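# Move glass graduated cylinder from shelf bench into cart tray

## Task

Take the graduated cylinder that sits on the bench with shelves and stand it upright in the cart's top tray, with its base resting on the tray floor itself rather than on another cylinder's base. Every other cylinder must also finish standing in that tray. The attempt fails if any graduated cylinder tips over or touches the room floor, drops more than a few centimetres or is struck hard (they are glass), if any bottle or jar is left knocked over, or if the robot falls or finishes leaning.

## Robot and tools

Robot: TidyBot++, a wheeled base (0.54 m long, 0.50 m wide, 0.38 m tall) on four driven casters, carrying one seven-joint arm with a two-finger gripper. The shoulder sits 0.12 m ahead of the base centre, 0.68 m up. Segments: upper arm 0.42 m, forearm 0.31 m, hand 0.31 m to the hand point. Cameras: base_camera (pinhole, 644x364) and wrist_camera (fisheye, 644x476, looks along the hand). The arm begins folded, hand down, elbow up to 1.15 m high, wrist up to 0.08 m past the base front.

Frames: all positions in metres. Base frame: origin on the floor under the base centre, x forward, y left, z up. The odometry frame is the base frame as it was at the start. hand_pose is the point between the finger pads, in the base frame; its z axis runs out along the fingers, and the fingers close along its y axis.

Tool move: one action plus optional cameras and blocking. Action parts, any combination:
- base: an object with any of translate_m (forward +, -2 to 2 m), strafe_m (left +, -2 to 2 m), rotate_rad (counter-clockwise from above +, -6.3 to 6.3 rad). These are offsets from where the base last reported itself, along its axes at the command's start.
- joints: absolute angles by name: joint_1_rad (any angle; vertical turn, positive is clockwise from above, opposite to heading), joint_2_rad (-2.249 to 2.249; shoulder, 0 = upper arm vertical, + leans forward), joint_3_rad (any angle), joint_4_rad (-2.579 to 2.579; elbow, 0 straight, negative bends forward when joint_3_rad is 3.14), joint_5_rad (any), joint_6_rad (-2.099 to 2.099; wrist), joint_7_rad (any; with hand down, + is counter-clockwise from above, 1.57 opens fingers left/right), gripper_pos (0 open to 1 closed; gap about 85 x (1 - gripper_pos) mm). Tolerances for done: 0.039 rad for joints 1-4, 0.095 for 5-7, 0.03 for gripper. Any-angle joints take the short way round; send steps below half a turn to go further.
- target: one flat list of seven numbers [x, y, z, qw, qx, qy, qz], an absolute hand pose in the base frame, metres then unit quaternion. With target, joints may only carry gripper_pos.
- speeds: caps for this action only: translate_m and strafe_m 0.05 to 0.5 m/s (name only one when both are given), rotate_rad 0.1 to 1.57 rad/s.
cameras: list of base_camera, wrist_camera or all; omitted means all, [] means none. blocking: true/omitted waits until everything rests; false returns in about half a second while motion continues (check with wait(0), line earlier move). A later move overrides only what it names; a target overrides all of its arm's joints. Unknown keys make a call invalid; out-of-range values get it refused, and a refusal or an uncommanded stop cancels the rest of your reply's move/wait/finished_scene calls.

wait: seconds (0 to 10), optional cameras; returns state and images. stop: brakes all running motions; braked parts report stopped and hold, possibly still pressing. zoom_image: camera plus region [x0, y0, x1, y1] in pixels from the top-left, at most 504x504, from that camera's latest image. finished_scene: scene number; ends the scene irreversibly, and the goal must hold without the robot.

Result lines: pictures lists image order. move says done or the worst status. base_status, joint_status, hand_status: moving, done, off_target (rested away from target, maybe still pushing), contact_stop, time_out, not_followed, stopped, torque_fault, limit_stop_at_motor_heat. hand_status done means within 10 mm and 2 degrees; off_target is common, usually within 3 cm. hand_target is the pose the joint targets would give; hand_pose is measured and can be 1-2 cm off, so trust images. joint command not followed / pose unreachable mean a check withheld arm targets (cause: names a self-collision). on_its_own lists uncommanded motion. base_odometry counts wheel turns (slip counts as travel, drifts a few cm and degrees over many moves); heading in rad, left +. base_tilt in degrees, forward and right positive. motor_effort in percent of maximum, bracket = peak in last action. ARM HIT, MOTOR HOT, OVER-TEMPERATURE FAULT flag trouble.

Practical notes: to fix a target error, add (wanted - hand_pose) to the last target's x, y, z; to hold a loaded hand still, resend hand_target, not hand_pose, and never command a joint to its current reading while loaded, since the arm sags under weight. A hand pointing down reaches only about 0.94 m high, and only near the base. Forward-pointing low targets near the base can miss or hit the base. The arm neither slows for nor avoids obstacles and keeps pushing when blocked; nothing keeps it off the base. When a held object lands on a surface, hand_pose nearly stops falling while commands go lower; watch motor_effort. Closed fingertips reach about 20 mm past the hand point.

Avoid: dropping or releasing a moving cylinder, knocking or slamming it, squeezing hard on something still resting, swinging loads fast, pushing or twisting hard with the gripper, driving the base while the arm touches furniture (torque faults, tipping), reaching far out from folded over nearby furniture, and long stretched or loaded holds that overheat motors. A blocked base keeps pushing and may still say done.

Each tool is called after "Emit:" in YAML: its name, and indented under it one key for each argument.

## Session

Emit:
move:

Scene clock: 0.00 s.
base_odometry: x=+0.000 y=+0.000 heading=+0.000
base_tilt: forward=-0.2 right=-0.3
base_status: not commanded
joint_positions: joint_1_rad=-0.019 joint_2_rad=-0.307 joint_3_rad=+3.181 joint_4_rad=-2.546 joint_5_rad=+0.030 joint_6_rad=-0.862 joint_7_rad=+1.555 gripper_pos=+0.000
joint_status: not commanded
motor_effort: joint_1_rad=+0 joint_2_rad=-2 joint_3_rad=+0 joint_4_rad=+12 joint_5_rad=-1 joint_6_rad=+1 joint_7_rad=+0
hand_pose: x=+0.2515 y=-0.0070 z=+0.5773 quat_wxyz=(+0.006, +1.000, -0.008, +0.020) (m; base frame)
hand_target: x=+0.2514 y=-0.0070 z=+0.5772 quat_wxyz=(+0.006, +1.000, -0.008, +0.020) (m; base frame)
hand_status: not commanded
pictures: base_camera, wrist_camera

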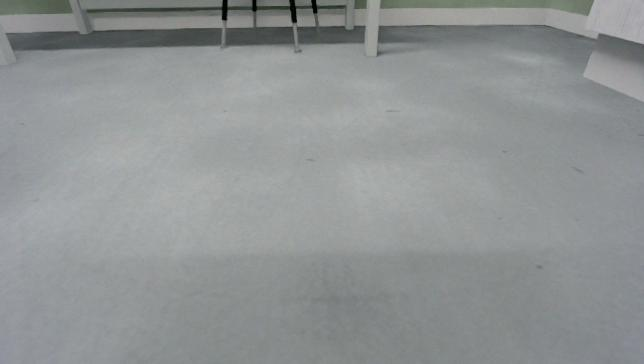

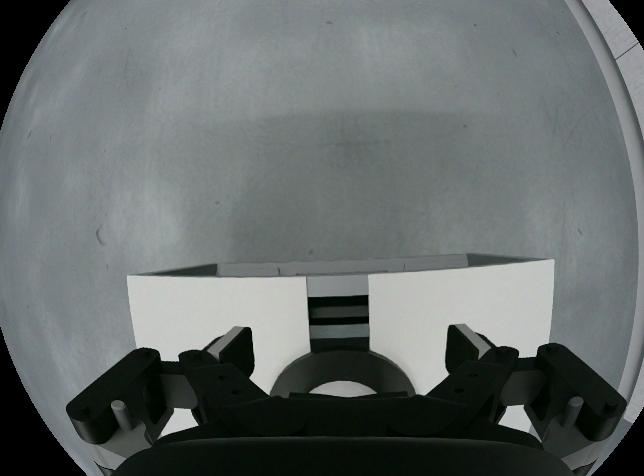

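Emit:
move:
  joints: {"joint_6_rad": 0.55}

Scene clock: 7.50 s.
move: done
base_odometry: x=+0.000 y=+0.000 heading=+0.000
base_tilt: forward=-0.2 right=-0.3
base_status: not commanded
joint_positions: joint_1_rad=-0.019 joint_2_rad=-0.308 joint_3_rad=+3.181 joint_4_rad=-2.544 joint_5_rad=+0.030 joint_6_rad=+0.517 joint_7_rad=+1.555 gripper_pos=+0.000
joint_status: all done
motor_effort: joint_1_rad=+0(1) joint_2_rad=-6(7) joint_3_rad=-1(2) joint_4_rad=+17(18) joint_5_rad=-1(2) joint_6_rad=+8(9) joint_7_rad=-1(1)
hand_pose: x=+0.5472 y=-0.0040 z=+0.8427 quat_wxyz=(-0.001, +0.758, -0.002, +0.653) (m; base frame)
hand_target: x=+0.5480 y=-0.0038 z=+0.8514 quat_wxyz=(-0.001, +0.748, -0.002, +0.664) (m; base frame)
hand_status: not commanded
pictures: base_camera, wrist_camera

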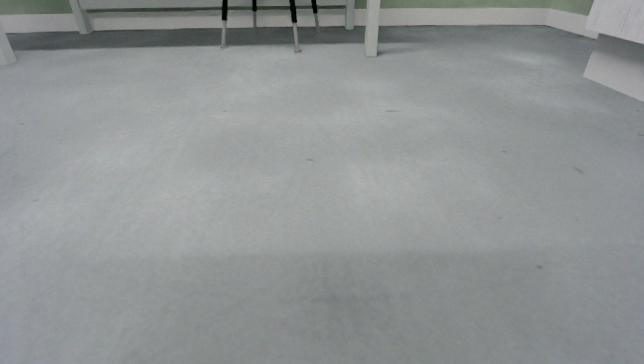

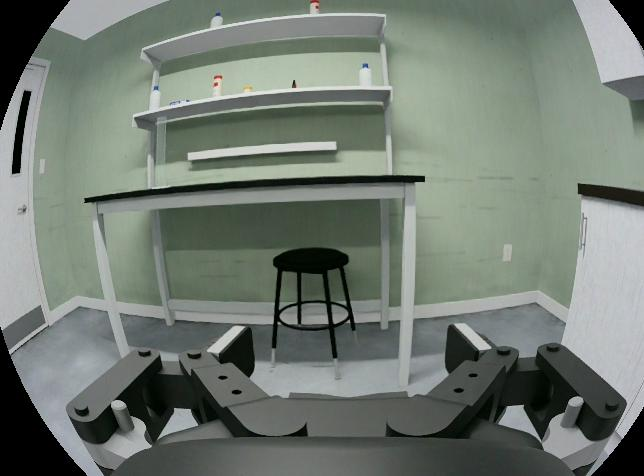

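Emit:
zoom_image:
  camera: "wrist_camera"
  region: [80, 80, 280, 230]

Emit:
zoom_image:
  camera: "wrist_camera"
  region: [260, 60, 460, 210]

Scaled by 2.520.

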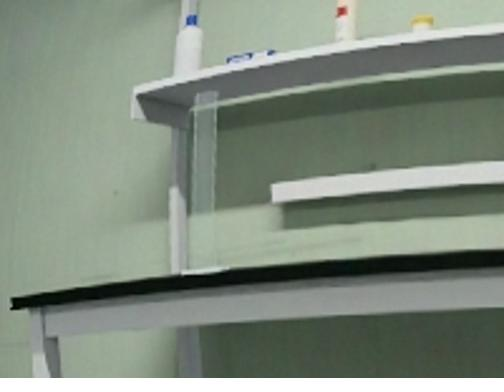

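Scaled by 2.520.

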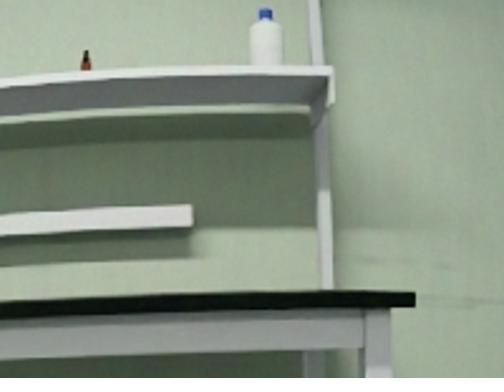

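Emit:
move:
  joints: {"joint_1_rad": -1.0}
  cameras: ["wrist_camera"]

Scene clock: 18.37 s.
move: done
base_odometry: x=+0.000 y=+0.000 heading=+0.000
base_tilt: forward=-0.2 right=-0.4
base_status: not commanded
joint_positions: joint_1_rad=-0.983 joint_2_rad=-0.308 joint_3_rad=+3.181 joint_4_rad=-2.544 joint_5_rad=+0.030 joint_6_rad=+0.518 joint_7_rad=+1.555 gripper_pos=+0.000
joint_status: all done
motor_effort: joint_1_rad=+0(2) joint_2_rad=-6(7) joint_3_rad=-1(2) joint_4_rad=+18(18) joint_5_rad=-1(2) joint_6_rad=+9(9) joint_7_rad=+0(1)
hand_pose: x=+0.3665 y=+0.3494 z=+0.8428 quat_wxyz=(-0.303, +0.672, +0.349, +0.578) (m; base frame)
hand_target: x=+0.3609 y=+0.3543 z=+0.8514 quat_wxyz=(-0.313, +0.660, +0.350, +0.585) (m; base frame)
hand_status: not commanded
pictures: wrist_camera

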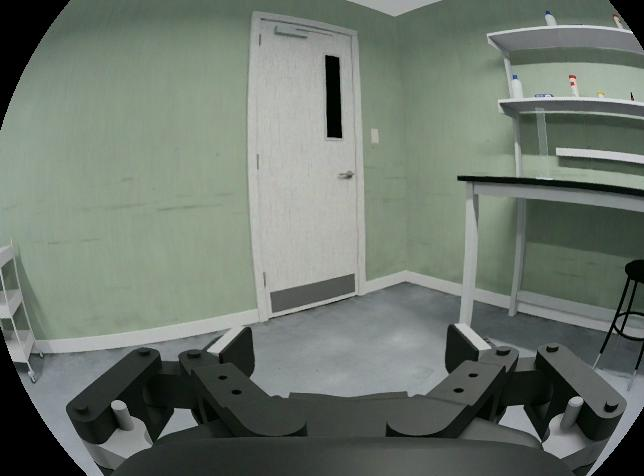

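Emit:
move:
  joints: {"joint_1_rad": -2.0}
  cameras: ["wrist_camera"]

Scene clock: 22.60 s.
move: done
base_odometry: x=+0.000 y=+0.000 heading=+0.000
base_tilt: forward=-0.1 right=-0.4
base_status: not commanded
joint_positions: joint_1_rad=-1.983 joint_2_rad=-0.308 joint_3_rad=+3.181 joint_4_rad=-2.544 joint_5_rad=+0.030 joint_6_rad=+0.518 joint_7_rad=+1.555 gripper_pos=+0.000
joint_status: all done
motor_effort: joint_1_rad=+0(2) joint_2_rad=-7(7) joint_3_rad=-1(2) joint_4_rad=+18(18) joint_5_rad=-1(2) joint_6_rad=+8(9) joint_7_rad=+0(1)
hand_pose: x=-0.0414 y=+0.3971 z=+0.8429 quat_wxyz=(-0.543, +0.422, +0.629, +0.362) (m; base frame)
hand_target: x=-0.0485 y=+0.3950 z=+0.8514 quat_wxyz=(-0.556, +0.412, +0.624, +0.364) (m; base frame)
hand_status: not commanded
pictures: wrist_camera

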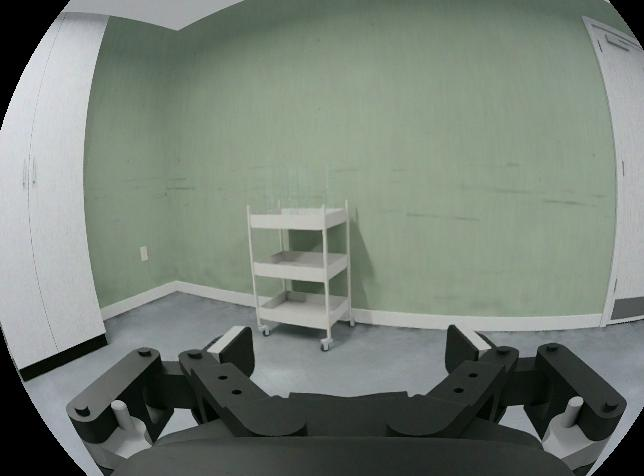

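Emit:
zoom_image:
  camera: "wrist_camera"
  region: [230, 140, 370, 360]

Scaled by 2.291.

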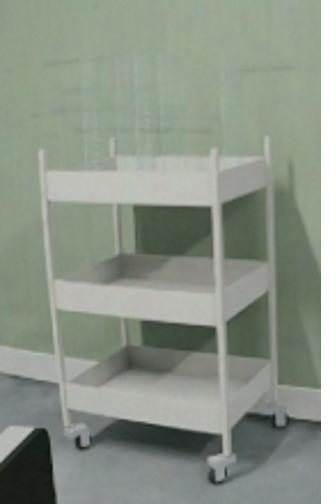

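Emit:
move:
  joints: {"joint_1_rad": 0.0}
  base: {"translate_m": 0.4, "strafe_m": 0.8}

Scene clock: 52.60 s.
move: done
base_odometry: x=+0.400 y=+0.800 heading=+0.000
base_tilt: forward=-0.2 right=-0.3
base_status: done
joint_positions: joint_1_rad=-0.017 joint_2_rad=-0.305 joint_3_rad=+3.181 joint_4_rad=-2.544 joint_5_rad=+0.030 joint_6_rad=+0.519 joint_7_rad=+1.555 gripper_pos=+0.000
joint_status: all done
motor_effort: joint_1_rad=+0(2) joint_2_rad=-6(9) joint_3_rad=-1(2) joint_4_rad=+17(19) joint_5_rad=-2(2) joint_6_rad=+8(9) joint_7_rad=+0(1)
hand_pose: x=+0.5476 y=-0.0050 z=+0.8423 quat_wxyz=(+0.000, +0.758, -0.003, +0.653) (m; base frame)
hand_target: x=+0.5479 y=-0.0121 z=+0.8514 quat_wxyz=(+0.006, +0.748, -0.009, +0.664) (m; base frame)
hand_status: not commanded
pictures: base_camera, wrist_camera

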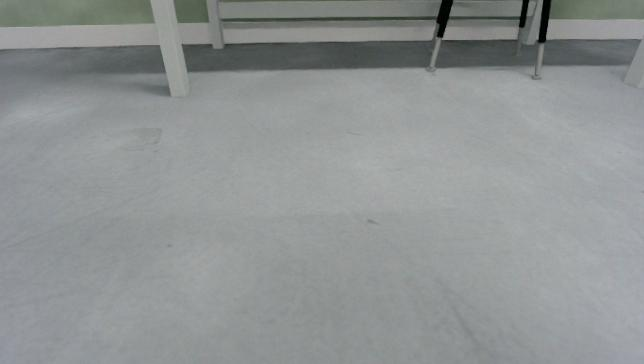

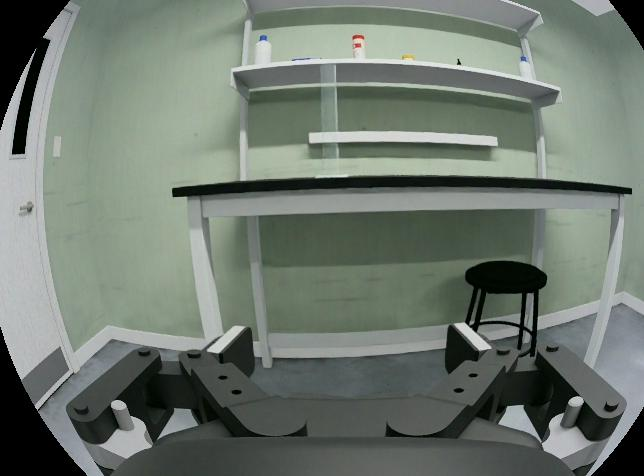

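Emit:
zoom_image:
  camera: "wrist_camera"
  region: [260, 40, 400, 200]

Scaled by 3.150.

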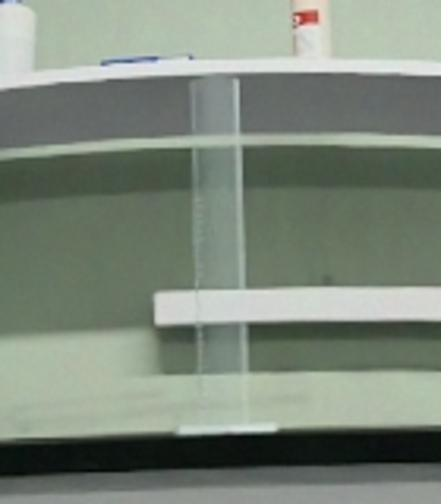

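Emit:
move:
  joints: {"joint_2_rad": 0.0, "joint_4_rad": -1.57, "joint_6_rad": -0.35}
  cameras: ["wrist_camera"]

Scene clock: 72.37 s.
move: done
base_odometry: x=+0.400 y=+0.800 heading=+0.000
base_tilt: forward=-0.2 right=-0.4
base_status: not commanded
joint_positions: joint_1_rad=-0.017 joint_2_rad=-0.008 joint_3_rad=+3.181 joint_4_rad=-1.581 joint_5_rad=+0.030 joint_6_rad=-0.308 joint_7_rad=+1.555 gripper_pos=+0.000
joint_status: all done
motor_effort: joint_1_rad=+0(1) joint_2_rad=-21(22) joint_3_rad=-1(2) joint_4_rad=+21(21) joint_5_rad=-1(2) joint_6_rad=+9(9) joint_7_rad=+0(1)
hand_pose: x=+0.7267 y=-0.0157 z=+1.0070 quat_wxyz=(+0.014, +0.808, -0.007, +0.589) (m; base frame)
hand_target: x=+0.7258 y=-0.0260 z=+0.9964 quat_wxyz=(+0.019, +0.819, -0.014, +0.573) (m; base frame)
hand_status: not commanded
pictures: wrist_camera

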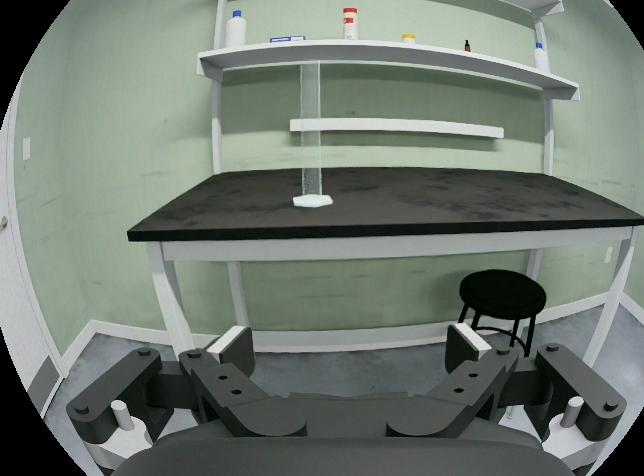

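Emit:
zoom_image:
  camera: "wrist_camera"
  region: [260, 40, 380, 240]

Scaled by 2.520.

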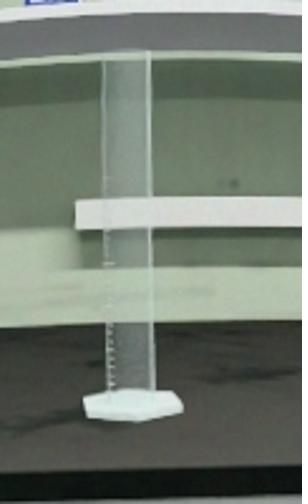

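Emit:
move:
  joints: {"joint_2_rad": 0.033, "joint_4_rad": -1.70, "joint_6_rad": 0.14, "joint_3_rad": 3.14, "joint_5_rad": 0.0, "joint_1_rad": 0.0}
  base: {"translate_m": 0.3, "strafe_m": 0.04}

Scene clock: 125.07 s.
move: done
base_odometry: x=+0.700 y=+0.840 heading=+0.000
base_tilt: forward=-0.1 right=-0.3
base_status: done
joint_positions: joint_1_rad=-0.014 joint_2_rad=+0.041 joint_3_rad=+3.150 joint_4_rad=-1.687 joint_5_rad=+0.030 joint_6_rad=+0.107 joint_7_rad=+1.555 gripper_pos=+0.000
joint_status: all done
motor_effort: joint_1_rad=+0(1) joint_2_rad=-23(26) joint_3_rad=-1(3) joint_4_rad=+20(22) joint_5_rad=-2(2) joint_6_rad=+8(10) joint_7_rad=+0(1)
hand_pose: x=+0.7576 y=+0.0057 z=+1.0375 quat_wxyz=(+0.002, +0.725, +0.008, +0.689) (m; base frame)
hand_target: x=+0.7543 y=+0.0023 z=+1.0447 quat_wxyz=(-0.006, +0.715, -0.005, +0.699) (m; base frame)
hand_status: not commanded
pictures: base_camera, wrist_camera

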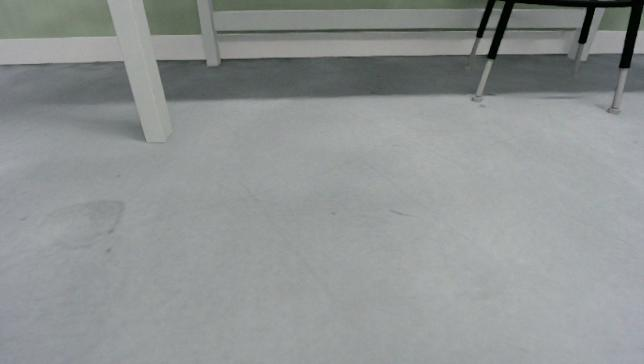

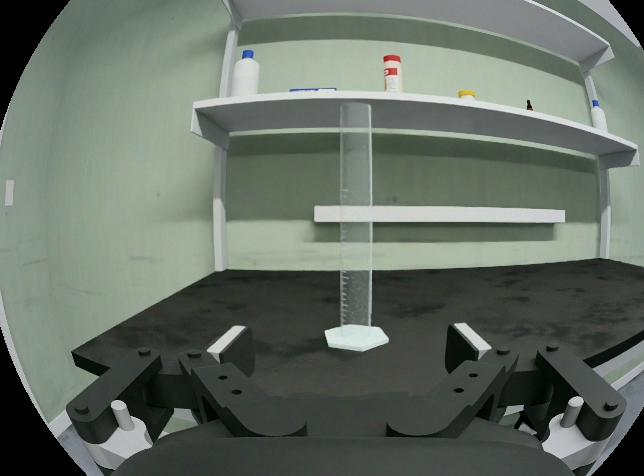

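Emit:
move:
  joints: {"joint_6_rad": 0.19}
  base: {"translate_m": 0.2, "strafe_m": -0.025}
  speeds: {"translate_m": 0.2}

Scene clock: 139.47 s.
move: done
base_odometry: x=+0.901 y=+0.815 heading=+0.001
base_tilt: forward=-0.1 right=-0.3
base_status: done
joint_positions: joint_1_rad=-0.014 joint_2_rad=+0.040 joint_3_rad=+3.150 joint_4_rad=-1.690 joint_5_rad=+0.030 joint_6_rad=+0.166 joint_7_rad=+1.555 gripper_pos=+0.000
joint_status: all done
motor_effort: joint_1_rad=+0(1) joint_2_rad=-23(25) joint_3_rad=-1(2) joint_4_rad=+21(22) joint_5_rad=-2(2) joint_6_rad=+8(10) joint_7_rad=+0(1)
hand_pose: x=+0.7576 y=+0.0064 z=+1.0544 quat_wxyz=(+0.002, +0.705, +0.009, +0.709) (m; base frame)
hand_target: x=+0.7543 y=+0.0023 z=+1.0602 quat_wxyz=(-0.006, +0.697, -0.005, +0.717) (m; base frame)
hand_status: not commanded
pictures: base_camera, wrist_camera

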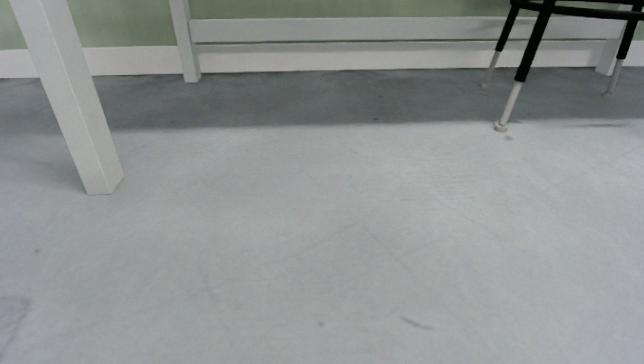

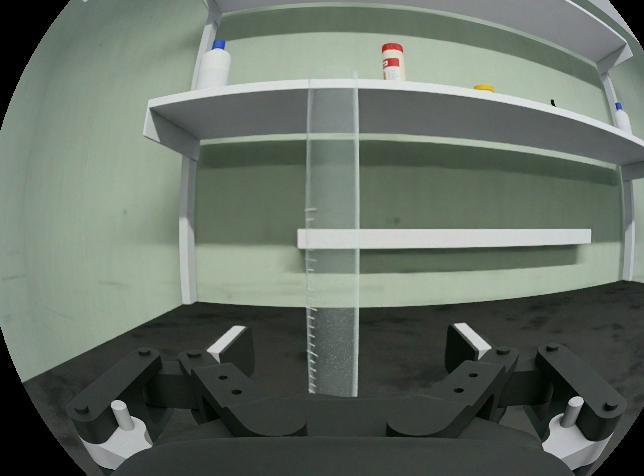

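Emit:
move:
  base: {"translate_m": 0.13, "strafe_m": 0.002}
  speeds: {"translate_m": 0.1}
  cameras: ["wrist_camera"]

Scene clock: 151.03 s.
move: done
base_odometry: x=+1.031 y=+0.817 heading=+0.000
base_tilt: forward=-0.1 right=-0.3
base_status: done
joint_positions: joint_1_rad=-0.014 joint_2_rad=+0.040 joint_3_rad=+3.150 joint_4_rad=-1.690 joint_5_rad=+0.030 joint_6_rad=+0.166 joint_7_rad=+1.555 gripper_pos=+0.000
joint_status: not commanded
motor_effort: joint_1_rad=+0(1) joint_2_rad=-23(25) joint_3_rad=-1(2) joint_4_rad=+21(22) joint_5_rad=-2(2) joint_6_rad=+9(9) joint_7_rad=+0(1)
hand_pose: x=+0.7576 y=+0.0065 z=+1.0543 quat_wxyz=(+0.002, +0.705, +0.009, +0.709) (m; base frame)
hand_target: x=+0.7543 y=+0.0023 z=+1.0602 quat_wxyz=(-0.006, +0.697, -0.005, +0.717) (m; base frame)
hand_status: not commanded
pictures: wrist_camera

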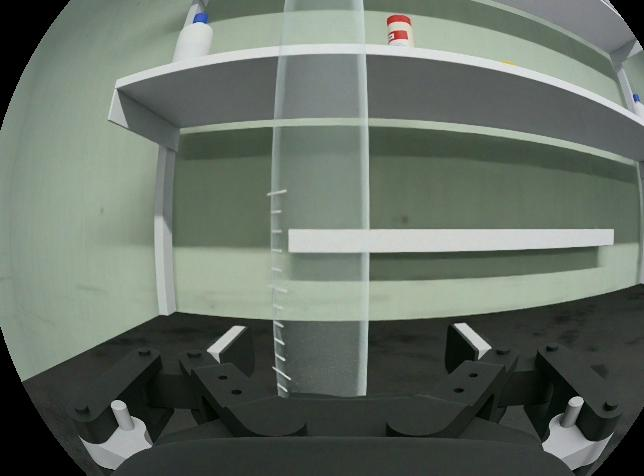

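Emit:
move:
  base: {"translate_m": 0.02, "strafe_m": 0.012}
  speeds: {"translate_m": 0.1}
  cameras: ["wrist_camera"]

Scene clock: 161.50 s.
move: done
base_odometry: x=+1.051 y=+0.829 heading=+0.000
base_tilt: forward=-0.1 right=-0.4
base_status: done
joint_positions: joint_1_rad=-0.011 joint_2_rad=+0.043 joint_3_rad=+3.146 joint_4_rad=-1.691 joint_5_rad=+0.030 joint_6_rad=+0.166 joint_7_rad=+1.555 gripper_pos=+0.000
joint_status: not commanded
motor_effort: joint_1_rad=+0(2) joint_2_rad=-23(26) joint_3_rad=-1(2) joint_4_rad=+21(22) joint_5_rad=-1(3) joint_6_rad=+8(9) joint_7_rad=+0(1)
hand_pose: x=+0.7586 y=+0.0074 z=+1.0521 quat_wxyz=(+0.001, +0.706, +0.009, +0.708) (m; base frame)
hand_target: x=+0.7543 y=+0.0023 z=+1.0602 quat_wxyz=(-0.006, +0.697, -0.005, +0.717) (m; base frame)
hand_status: not commanded
pictures: wrist_camera

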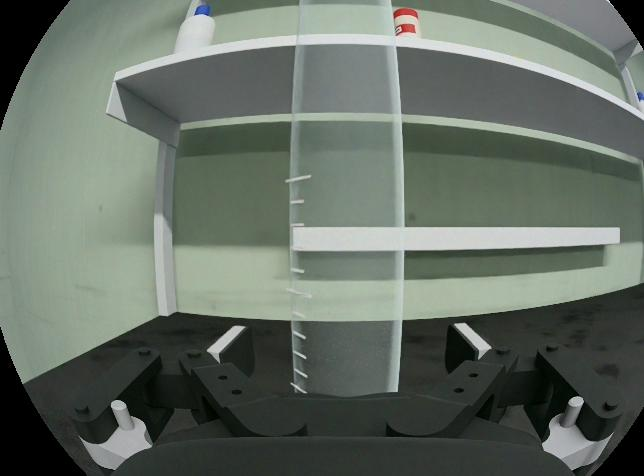

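Emit:
move:
  joints: {"gripper_pos": 0.56}
  cameras: ["wrist_camera"]

Scene clock: 168.97 s.
move: done
base_odometry: x=+1.051 y=+0.829 heading=+0.000
base_tilt: forward=-0.1 right=-0.3
base_status: not commanded
joint_positions: joint_1_rad=-0.011 joint_2_rad=+0.043 joint_3_rad=+3.146 joint_4_rad=-1.691 joint_5_rad=+0.030 joint_6_rad=+0.166 joint_7_rad=+1.555 gripper_pos=+0.543
joint_status: all done
motor_effort: joint_1_rad=+0(1) joint_2_rad=-23(24) joint_3_rad=-1(2) joint_4_rad=+20(22) joint_5_rad=-1(2) joint_6_rad=+9(10) joint_7_rad=+0(1)
hand_pose: x=+0.7586 y=+0.0075 z=+1.0520 quat_wxyz=(+0.001, +0.706, +0.009, +0.708) (m; base frame)
hand_target: x=+0.7543 y=+0.0023 z=+1.0602 quat_wxyz=(-0.006, +0.697, -0.005, +0.717) (m; base frame)
hand_status: not commanded
pictures: wrist_camera

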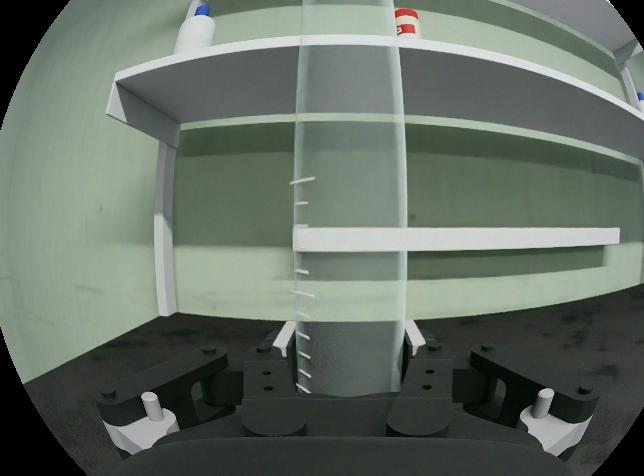

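Emit:
move:
  joints: {"gripper_pos": 0.65}
  cameras: ["wrist_camera"]

Scene clock: 173.03 s.
move: off_target
base_odometry: x=+1.051 y=+0.829 heading=+0.000
base_tilt: forward=-0.1 right=-0.4
base_status: not commanded
joint_positions: joint_1_rad=-0.011 joint_2_rad=+0.043 joint_3_rad=+3.146 joint_4_rad=-1.691 joint_5_rad=+0.030 joint_6_rad=+0.166 joint_7_rad=+1.555 gripper_pos=+0.550
joint_status: gripper_pos off_target (ended at +0.550, target +0.650)
motor_effort: joint_1_rad=+0(0) joint_2_rad=-23(23) joint_3_rad=-1(2) joint_4_rad=+20(22) joint_5_rad=-1(2) joint_6_rad=+8(9) joint_7_rad=+0(0)
hand_pose: x=+0.7586 y=+0.0075 z=+1.0520 quat_wxyz=(+0.001, +0.706, +0.009, +0.708) (m; base frame)
hand_target: x=+0.7543 y=+0.0023 z=+1.0602 quat_wxyz=(-0.006, +0.697, -0.005, +0.717) (m; base frame)
hand_status: not commanded
pictures: wrist_camera

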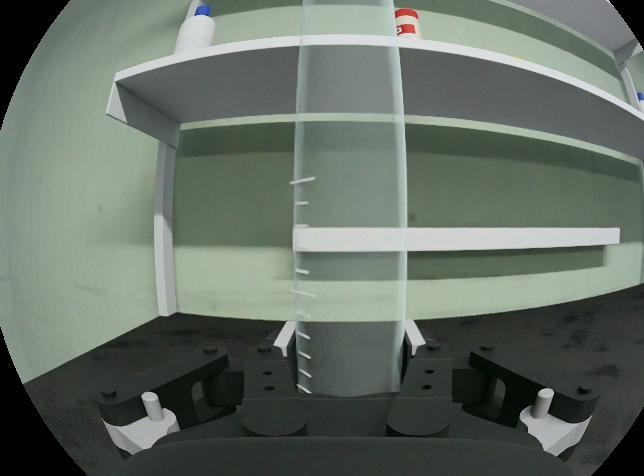

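Emit:
move:
  joints: {"joint_2_rad": 0.023, "joint_4_rad": -1.546, "joint_6_rad": 0.026}
  cameras: ["wrist_camera"]

Scene clock: 180.40 s.
move: done
base_odometry: x=+1.051 y=+0.829 heading=+0.000
base_tilt: forward=-0.1 right=-0.3
base_status: not commanded
joint_positions: joint_1_rad=-0.011 joint_2_rad=+0.042 joint_3_rad=+3.146 joint_4_rad=-1.563 joint_5_rad=+0.030 joint_6_rad=+0.054 joint_7_rad=+1.555 gripper_pos=+0.550
joint_status: all done
motor_effort: joint_1_rad=+0(1) joint_2_rad=-26(28) joint_3_rad=-1(2) joint_4_rad=+23(25) joint_5_rad=-2(2) joint_6_rad=+10(12) joint_7_rad=+0(1)
hand_pose: x=+0.7622 y=+0.0065 z=+1.0974 quat_wxyz=(+0.002, +0.700, +0.008, +0.714) (m; base frame)
hand_target: x=+0.7542 y=+0.0023 z=+1.1117 quat_wxyz=(-0.006, +0.697, -0.005, +0.717) (m; base frame)
hand_status: not commanded
pictures: wrist_camera

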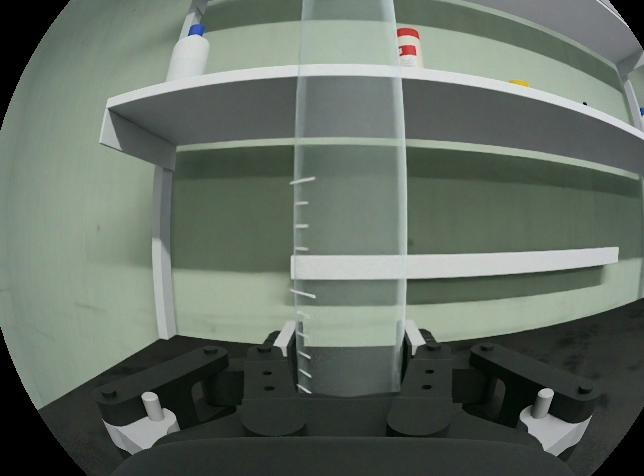

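Emit:
move:
  joints: {"gripper_pos": 0.7}
  base: {"translate_m": -0.35}
  speeds: {"translate_m": 0.3}
  cameras: ["wrist_camera"]

Scene clock: 203.83 s.
move: off_target
base_odometry: x=+0.701 y=+0.829 heading=+0.000
base_tilt: forward=-0.2 right=-0.3
base_status: done
joint_positions: joint_1_rad=-0.010 joint_2_rad=+0.038 joint_3_rad=+3.146 joint_4_rad=-1.563 joint_5_rad=+0.030 joint_6_rad=+0.051 joint_7_rad=+1.555 gripper_pos=+0.550
joint_status: gripper_pos off_target (ended at +0.550, target +0.700)
motor_effort: joint_1_rad=+0(1) joint_2_rad=-26(30) joint_3_rad=-1(2) joint_4_rad=+23(24) joint_5_rad=-1(2) joint_6_rad=+11(11) joint_7_rad=+0(1)
hand_pose: x=+0.7605 y=+0.0058 z=+1.0992 quat_wxyz=(+0.003, +0.700, +0.008, +0.714) (m; base frame)
hand_target: x=+0.7542 y=+0.0023 z=+1.1117 quat_wxyz=(-0.006, +0.697, -0.005, +0.717) (m; base frame)
hand_status: not commanded
pictures: wrist_camera

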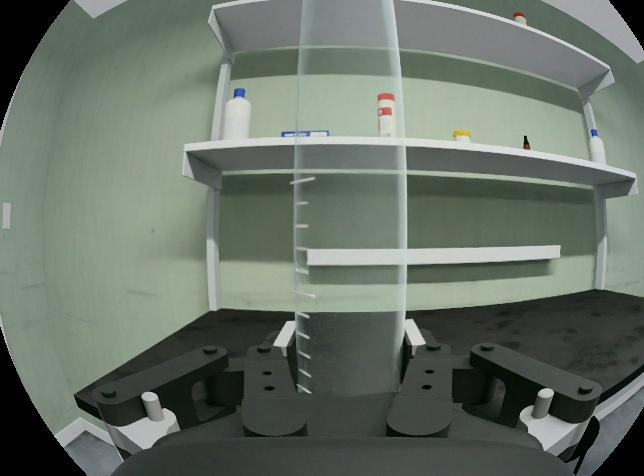

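Emit:
move:
  base: {"translate_m": -1.6, "strafe_m": -0.33, "rotate_rad": 1.571}
  speeds: {"rotate_rad": 0.6}

Scene clock: 215.10 s.
move: done
base_odometry: x=-0.899 y=+0.499 heading=+1.572
base_tilt: forward=-0.2 right=-0.3
base_status: done
joint_positions: joint_1_rad=-0.003 joint_2_rad=+0.046 joint_3_rad=+3.137 joint_4_rad=-1.563 joint_5_rad=+0.030 joint_6_rad=+0.050 joint_7_rad=+1.555 gripper_pos=+0.550
joint_status: not commanded
motor_effort: joint_1_rad=+0(3) joint_2_rad=-25(29) joint_3_rad=+0(4) joint_4_rad=+24(24) joint_5_rad=-1(2) joint_6_rad=+11(11) joint_7_rad=+0(1)
hand_pose: x=+0.7637 y=+0.0063 z=+1.0939 quat_wxyz=(+0.002, +0.703, +0.008, +0.711) (m; base frame)
hand_target: x=+0.7542 y=+0.0023 z=+1.1117 quat_wxyz=(-0.006, +0.697, -0.005, +0.717) (m; base frame)
hand_status: not commanded
pictures: base_camera, wrist_camera

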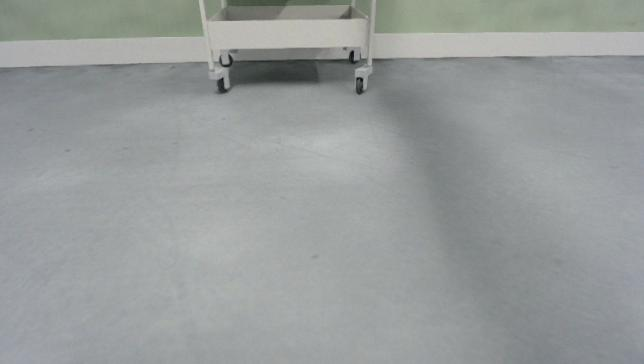

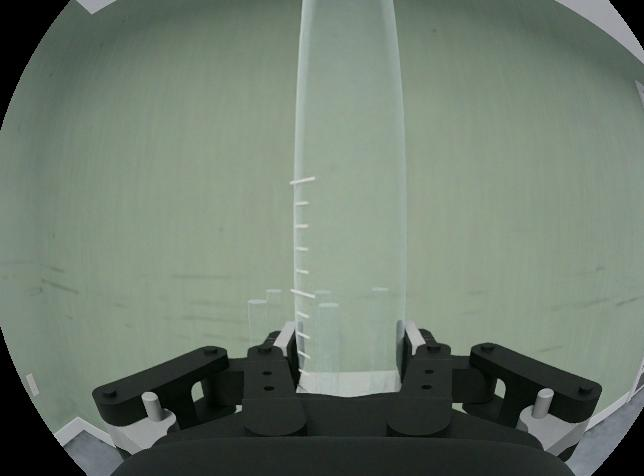

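Emit:
move:
  joints: {"joint_2_rad": -0.006, "joint_4_rad": -1.21, "joint_6_rad": -0.4}
  cameras: []

Emit:
move:
  joints: {"joint_2_rad": -0.036, "joint_4_rad": -0.87, "joint_6_rad": -1.075}
  cameras: ["wrist_camera"]

Scene clock: 226.73 s.
move: done
base_odometry: x=-0.899 y=+0.499 heading=+1.572
base_tilt: forward=-0.2 right=-0.3
base_status: not commanded
joint_positions: joint_1_rad=-0.003 joint_2_rad=+0.013 joint_3_rad=+3.137 joint_4_rad=-1.228 joint_5_rad=+0.030 joint_6_rad=-0.370 joint_7_rad=+1.555 gripper_pos=+0.550
joint_status: all done
motor_effort: joint_1_rad=+0(1) joint_2_rad=-24(28) joint_3_rad=-1(2) joint_4_rad=+22(25) joint_5_rad=-1(2) joint_6_rad=+10(12) joint_7_rad=-1(1)
hand_pose: x=+0.7327 y=+0.0023 z=+1.1923 quat_wxyz=(+0.006, +0.721, +0.003, +0.693) (m; base frame)
hand_target: x=+0.7210 y=+0.0023 z=+1.2049 quat_wxyz=(-0.006, +0.719, -0.005, +0.695) (m; base frame)
hand_status: not commanded
pictures: none
No camera images: "cameras" was empty.

Scene clock: 228.60 s.
move: done
base_odometry: x=-0.899 y=+0.499 heading=+1.572
base_tilt: forward=-0.2 right=-0.3
base_status: not commanded
joint_positions: joint_1_rad=-0.003 joint_2_rad=-0.021 joint_3_rad=+3.137 joint_4_rad=-0.887 joint_5_rad=+0.030 joint_6_rad=-1.044 joint_7_rad=+1.555 gripper_pos=+0.550
joint_status: all done
motor_effort: joint_1_rad=+0(1) joint_2_rad=-18(25) joint_3_rad=-1(2) joint_4_rad=+18(24) joint_5_rad=-1(2) joint_6_rad=+10(11) joint_7_rad=+0(1)
hand_pose: x=+0.6434 y=-0.0030 z=+1.2022 quat_wxyz=(+0.009, +0.816, -0.005, +0.577) (m; base frame)
hand_target: x=+0.6303 y=+0.0022 z=+1.2102 quat_wxyz=(-0.005, +0.816, -0.006, +0.578) (m; base frame)
hand_status: not commanded
pictures: wrist_camera

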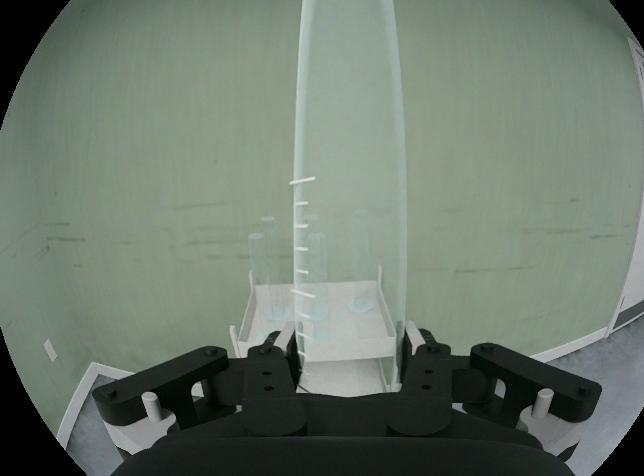

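Emit:
zoom_image:
  camera: "wrist_camera"
  region: [220, 190, 420, 390]

Scaled by 2.520.

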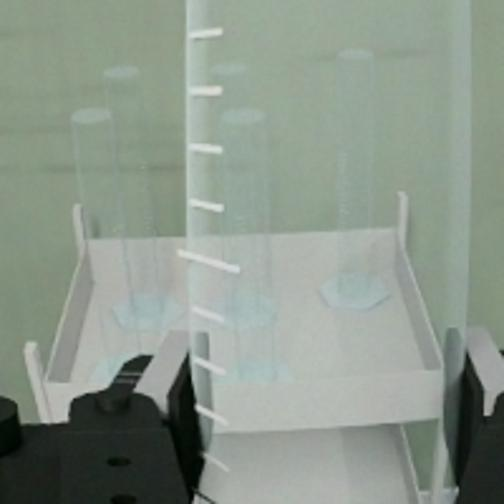

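Emit:
move:
  joints: {"joint_6_rad": -1.2}
  base: {"translate_m": 0.12, "strafe_m": -0.1}
  speeds: {"translate_m": 0.2}

Scene clock: 268.90 s.
move: done
base_odometry: x=-0.799 y=+0.619 heading=+1.572
base_tilt: forward=-0.2 right=-0.3
base_status: done
joint_positions: joint_1_rad=-0.003 joint_2_rad=-0.019 joint_3_rad=+3.138 joint_4_rad=-0.883 joint_5_rad=+0.030 joint_6_rad=-1.188 joint_7_rad=+1.555 gripper_pos=+0.550
joint_status: all done
motor_effort: joint_1_rad=+0(2) joint_2_rad=-18(22) joint_3_rad=-1(3) joint_4_rad=+17(20) joint_5_rad=-1(2) joint_6_rad=+10(11) joint_7_rad=+0(1)
hand_pose: x=+0.6261 y=-0.0041 z=+1.1626 quat_wxyz=(+0.009, +0.855, -0.006, +0.518) (m; base frame)
hand_target: x=+0.6152 y=+0.0022 z=+1.1744 quat_wxyz=(-0.004, +0.851, -0.006, +0.526) (m; base frame)
hand_status: not commanded
pictures: base_camera, wrist_camera

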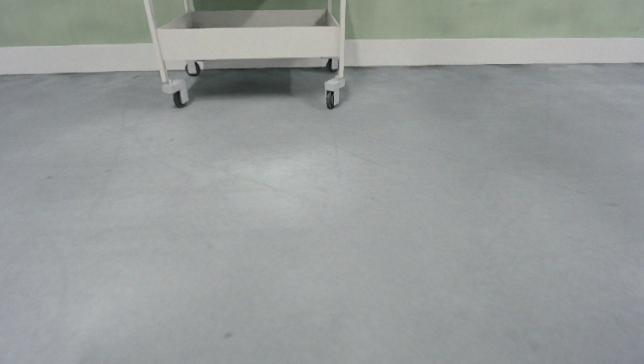

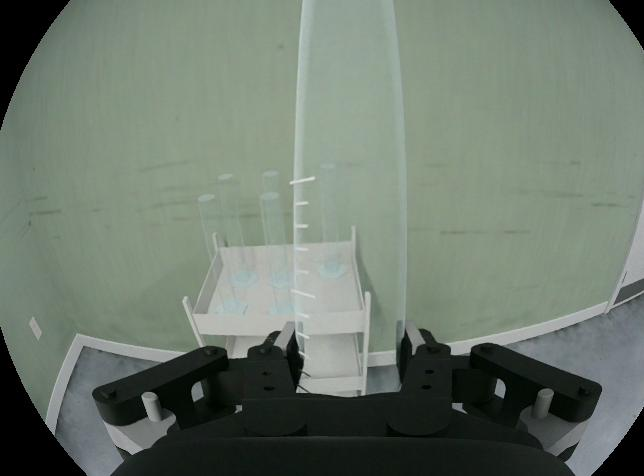

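Emit:
zoom_image:
  camera: "wrist_camera"
  region: [170, 150, 390, 370]

Scaled by 2.291.

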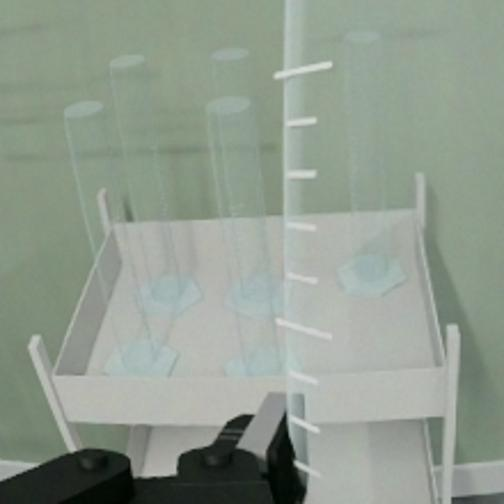

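Emit:
move:
  joints: {"joint_2_rad": 0.0, "joint_4_rad": -1.3, "joint_6_rad": -0.35}
  cameras: []

Emit:
move:
  joints: {"joint_2_rad": 0.127, "joint_4_rad": -1.939, "joint_6_rad": 0.522}
  cameras: ["wrist_camera"]

Scene clock: 352.67 s.
move: done
base_odometry: x=-0.799 y=+0.619 heading=+1.572
base_tilt: forward=-0.1 right=-0.3
base_status: not commanded
joint_positions: joint_1_rad=-0.003 joint_2_rad=+0.015 joint_3_rad=+3.138 joint_4_rad=-1.301 joint_5_rad=+0.030 joint_6_rad=-0.397 joint_7_rad=+1.555 gripper_pos=+0.550
joint_status: all done
motor_effort: joint_1_rad=+0(1) joint_2_rad=-24(26) joint_3_rad=-1(2) joint_4_rad=+22(25) joint_5_rad=-1(2) joint_6_rad=+10(11) joint_7_rad=+0(1)
hand_pose: x=+0.7377 y=+0.0016 z=+1.1377 quat_wxyz=(+0.006, +0.755, +0.003, +0.655) (m; base frame)
hand_target: x=+0.7322 y=+0.0023 z=+1.1620 quat_wxyz=(-0.006, +0.735, -0.005, +0.679) (m; base frame)
hand_status: not commanded
pictures: none
No camera images: "cameras" was empty.

Scene clock: 354.90 s.
move: done
base_odometry: x=-0.799 y=+0.619 heading=+1.572
base_tilt: forward=-0.1 right=-0.3
base_status: not commanded
joint_positions: joint_1_rad=-0.003 joint_2_rad=+0.140 joint_3_rad=+3.138 joint_4_rad=-1.936 joint_5_rad=+0.030 joint_6_rad=+0.475 joint_7_rad=+1.555 gripper_pos=+0.550
joint_status: all done
motor_effort: joint_1_rad=+0(1) joint_2_rad=-28(31) joint_3_rad=-1(2) joint_4_rad=+21(24) joint_5_rad=-1(3) joint_6_rad=+10(12) joint_7_rad=-1(1)
hand_pose: x=+0.7638 y=+0.0096 z=+0.9371 quat_wxyz=(-0.003, +0.718, +0.011, +0.696) (m; base frame)
hand_target: x=+0.7601 y=+0.0023 z=+0.9581 quat_wxyz=(-0.006, +0.698, -0.005, +0.716) (m; base frame)
hand_status: not commanded
pictures: wrist_camera

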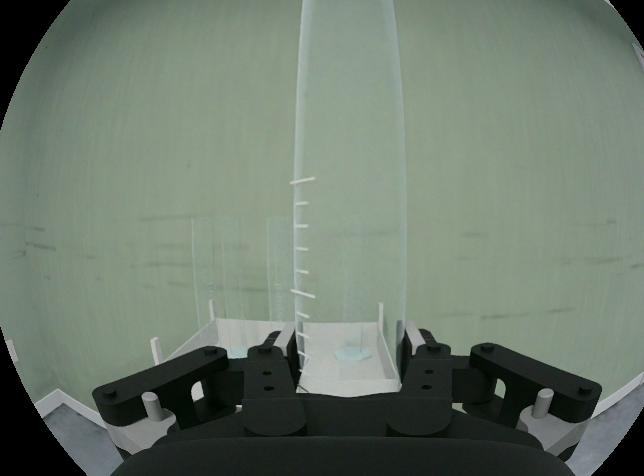

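Emit:
zoom_image:
  camera: "wrist_camera"
  region: [140, 270, 420, 410]

Scaled by 1.800.

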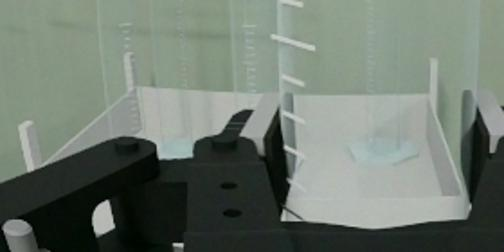

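Emit:
move:
  base: {"translate_m": 0.4, "strafe_m": -0.012}
  joints: {"joint_6_rad": 0.55}
  speeds: {"translate_m": 0.25}

Scene clock: 373.20 s.
move: done
base_odometry: x=-0.788 y=+1.019 heading=+1.572
base_tilt: forward=-0.1 right=-0.3
base_status: done
joint_positions: joint_1_rad=-0.003 joint_2_rad=+0.146 joint_3_rad=+3.138 joint_4_rad=-1.940 joint_5_rad=+0.030 joint_6_rad=+0.511 joint_7_rad=+1.555 gripper_pos=+0.550
joint_status: all done
motor_effort: joint_1_rad=+0(1) joint_2_rad=-27(30) joint_3_rad=-1(2) joint_4_rad=+21(22) joint_5_rad=-1(2) joint_6_rad=+11(11) joint_7_rad=+0(1)
hand_pose: x=+0.7649 y=+0.0099 z=+0.9421 quat_wxyz=(-0.004, +0.708, +0.011, +0.706) (m; base frame)
hand_target: x=+0.7597 y=+0.0023 z=+0.9668 quat_wxyz=(-0.006, +0.687, -0.005, +0.726) (m; base frame)
hand_status: not commanded
pictures: base_camera, wrist_camera

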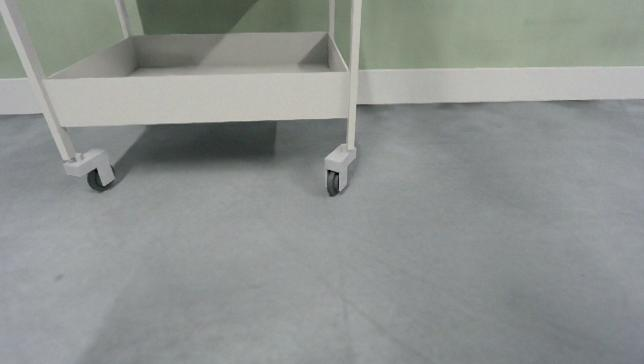

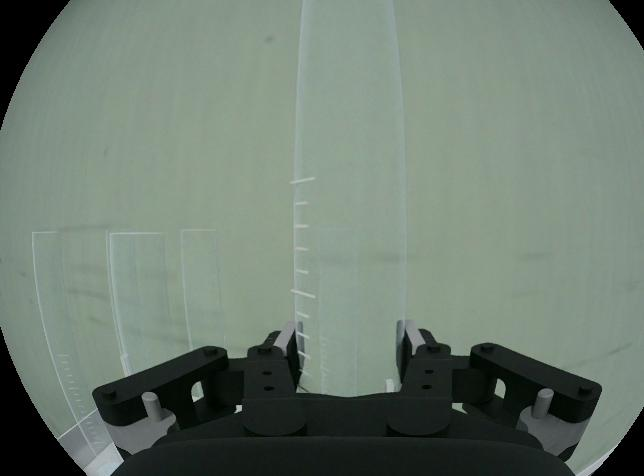

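Emit:
zoom_image:
  camera: "wrist_camera"
  region: [280, 200, 430, 400]

Emit:
zoom_image:
  camera: "wrist_camera"
  region: [10, 210, 260, 476]

Scaled by 2.520.

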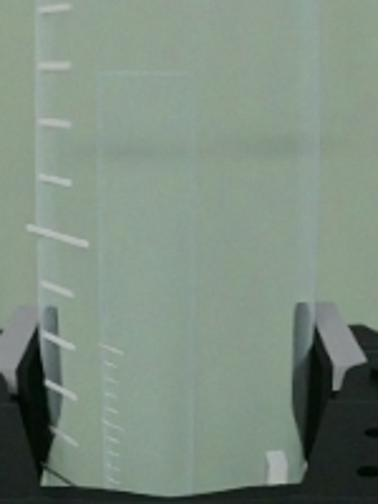

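Scaled by 1.895.

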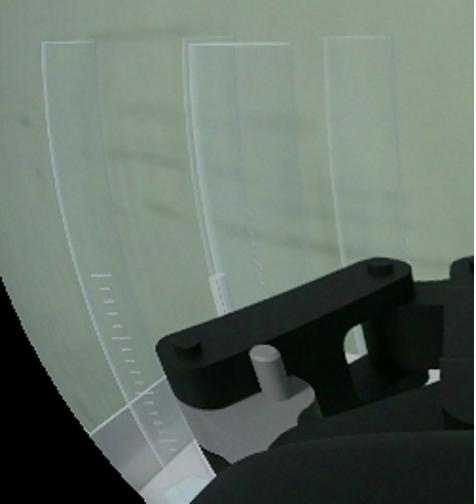

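Emit:
move:
  base: {"translate_m": 0.105}
  speeds: {"translate_m": 0.15}

Scene clock: 391.20 s.
move: done
base_odometry: x=-0.788 y=+1.125 heading=+1.571
base_tilt: forward=-0.1 right=-0.3
base_status: done
joint_positions: joint_1_rad=-0.003 joint_2_rad=+0.148 joint_3_rad=+3.138 joint_4_rad=-1.940 joint_5_rad=+0.030 joint_6_rad=+0.511 joint_7_rad=+1.555 gripper_pos=+0.550
joint_status: not commanded
motor_effort: joint_1_rad=+0(1) joint_2_rad=-27(31) joint_3_rad=-1(2) joint_4_rad=+21(22) joint_5_rad=-2(3) joint_6_rad=+10(11) joint_7_rad=+0(1)
hand_pose: x=+0.7653 y=+0.0099 z=+0.9407 quat_wxyz=(-0.004, +0.709, +0.011, +0.705) (m; base frame)
hand_target: x=+0.7597 y=+0.0023 z=+0.9668 quat_wxyz=(-0.006, +0.687, -0.005, +0.726) (m; base frame)
hand_status: not commanded
pictures: base_camera, wrist_camera

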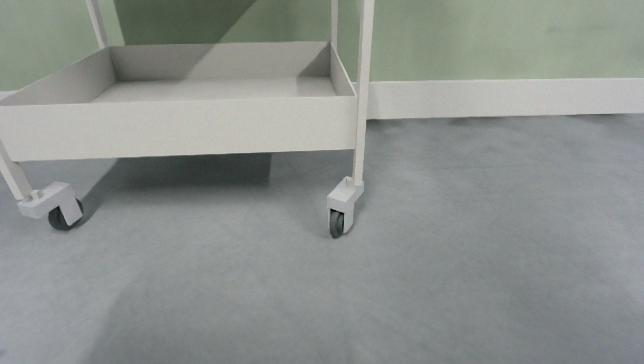

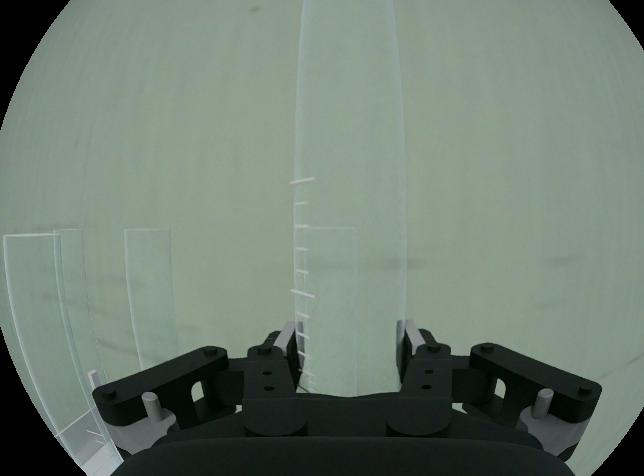

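Emit:
move:
  joints: {"joint_2_rad": 0.251, "joint_4_rad": -2.091, "joint_6_rad": 0.81}

Scene clock: 399.37 s.
move: done
base_odometry: x=-0.788 y=+1.125 heading=+1.571
base_tilt: forward=-0.2 right=-0.4
base_status: not commanded
joint_positions: joint_1_rad=-0.003 joint_2_rad=+0.273 joint_3_rad=+3.138 joint_4_rad=-2.095 joint_5_rad=+0.030 joint_6_rad=+0.764 joint_7_rad=+1.555 gripper_pos=+0.550
joint_status: all done
motor_effort: joint_1_rad=+0(0) joint_2_rad=-30(33) joint_3_rad=-1(2) joint_4_rad=+18(21) joint_5_rad=-1(2) joint_6_rad=+10(13) joint_7_rad=+0(1)
hand_pose: x=+0.7630 y=+0.0117 z=+0.8515 quat_wxyz=(-0.008, +0.719, +0.011, +0.695) (m; base frame)
hand_target: x=+0.7600 y=+0.0023 z=+0.8823 quat_wxyz=(-0.006, +0.693, -0.005, +0.721) (m; base frame)
hand_status: not commanded
pictures: base_camera, wrist_camera

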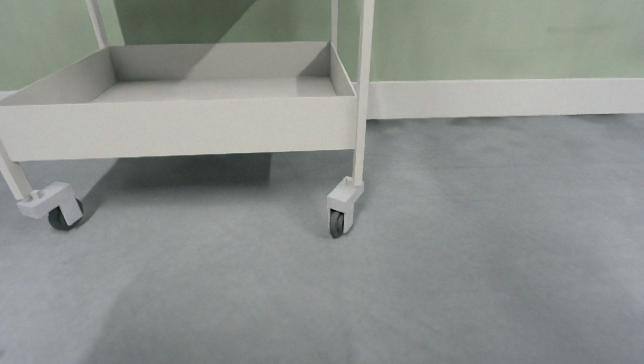

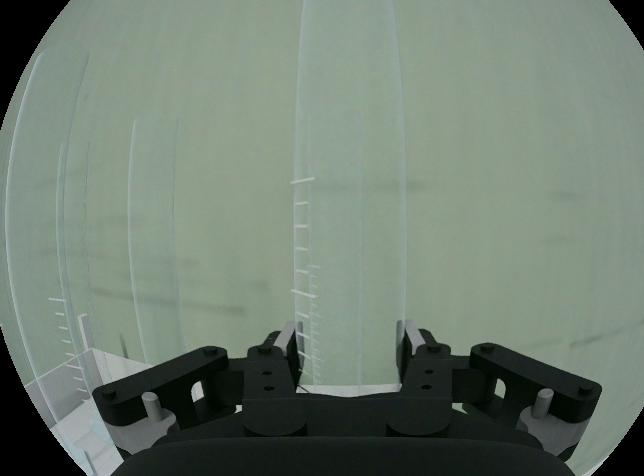

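Emit:
move:
  joints: {"joint_2_rad": 0.338, "joint_4_rad": -2.15, "joint_6_rad": 0.995}
  cameras: ["wrist_camera"]

Scene clock: 403.47 s.
move: done
base_odometry: x=-0.788 y=+1.125 heading=+1.571
base_tilt: forward=-0.1 right=-0.3
base_status: not commanded
joint_positions: joint_1_rad=-0.003 joint_2_rad=+0.355 joint_3_rad=+3.138 joint_4_rad=-2.149 joint_5_rad=+0.030 joint_6_rad=+0.952 joint_7_rad=+1.555 gripper_pos=+0.550
joint_status: all done
motor_effort: joint_1_rad=+0(1) joint_2_rad=-31(33) joint_3_rad=+0(2) joint_4_rad=+16(20) joint_5_rad=-2(2) joint_6_rad=+10(11) joint_7_rad=+0(1)
hand_pose: x=+0.7635 y=+0.0127 z=+0.8295 quat_wxyz=(-0.010, +0.700, +0.011, +0.714) (m; base frame)
hand_target: x=+0.7600 y=+0.0022 z=+0.8534 quat_wxyz=(-0.006, +0.679, -0.005, +0.734) (m; base frame)
hand_status: not commanded
pictures: wrist_camera

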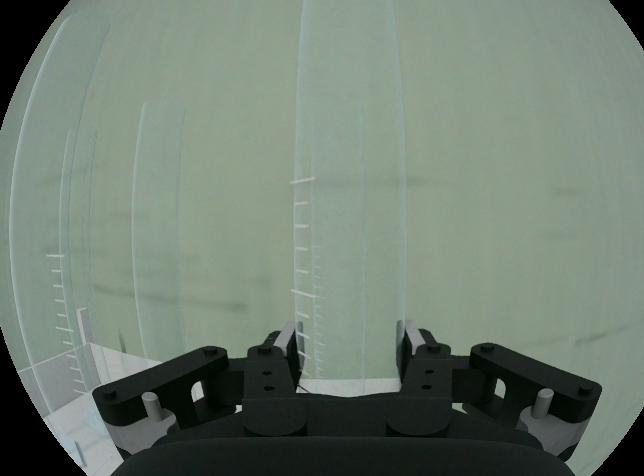

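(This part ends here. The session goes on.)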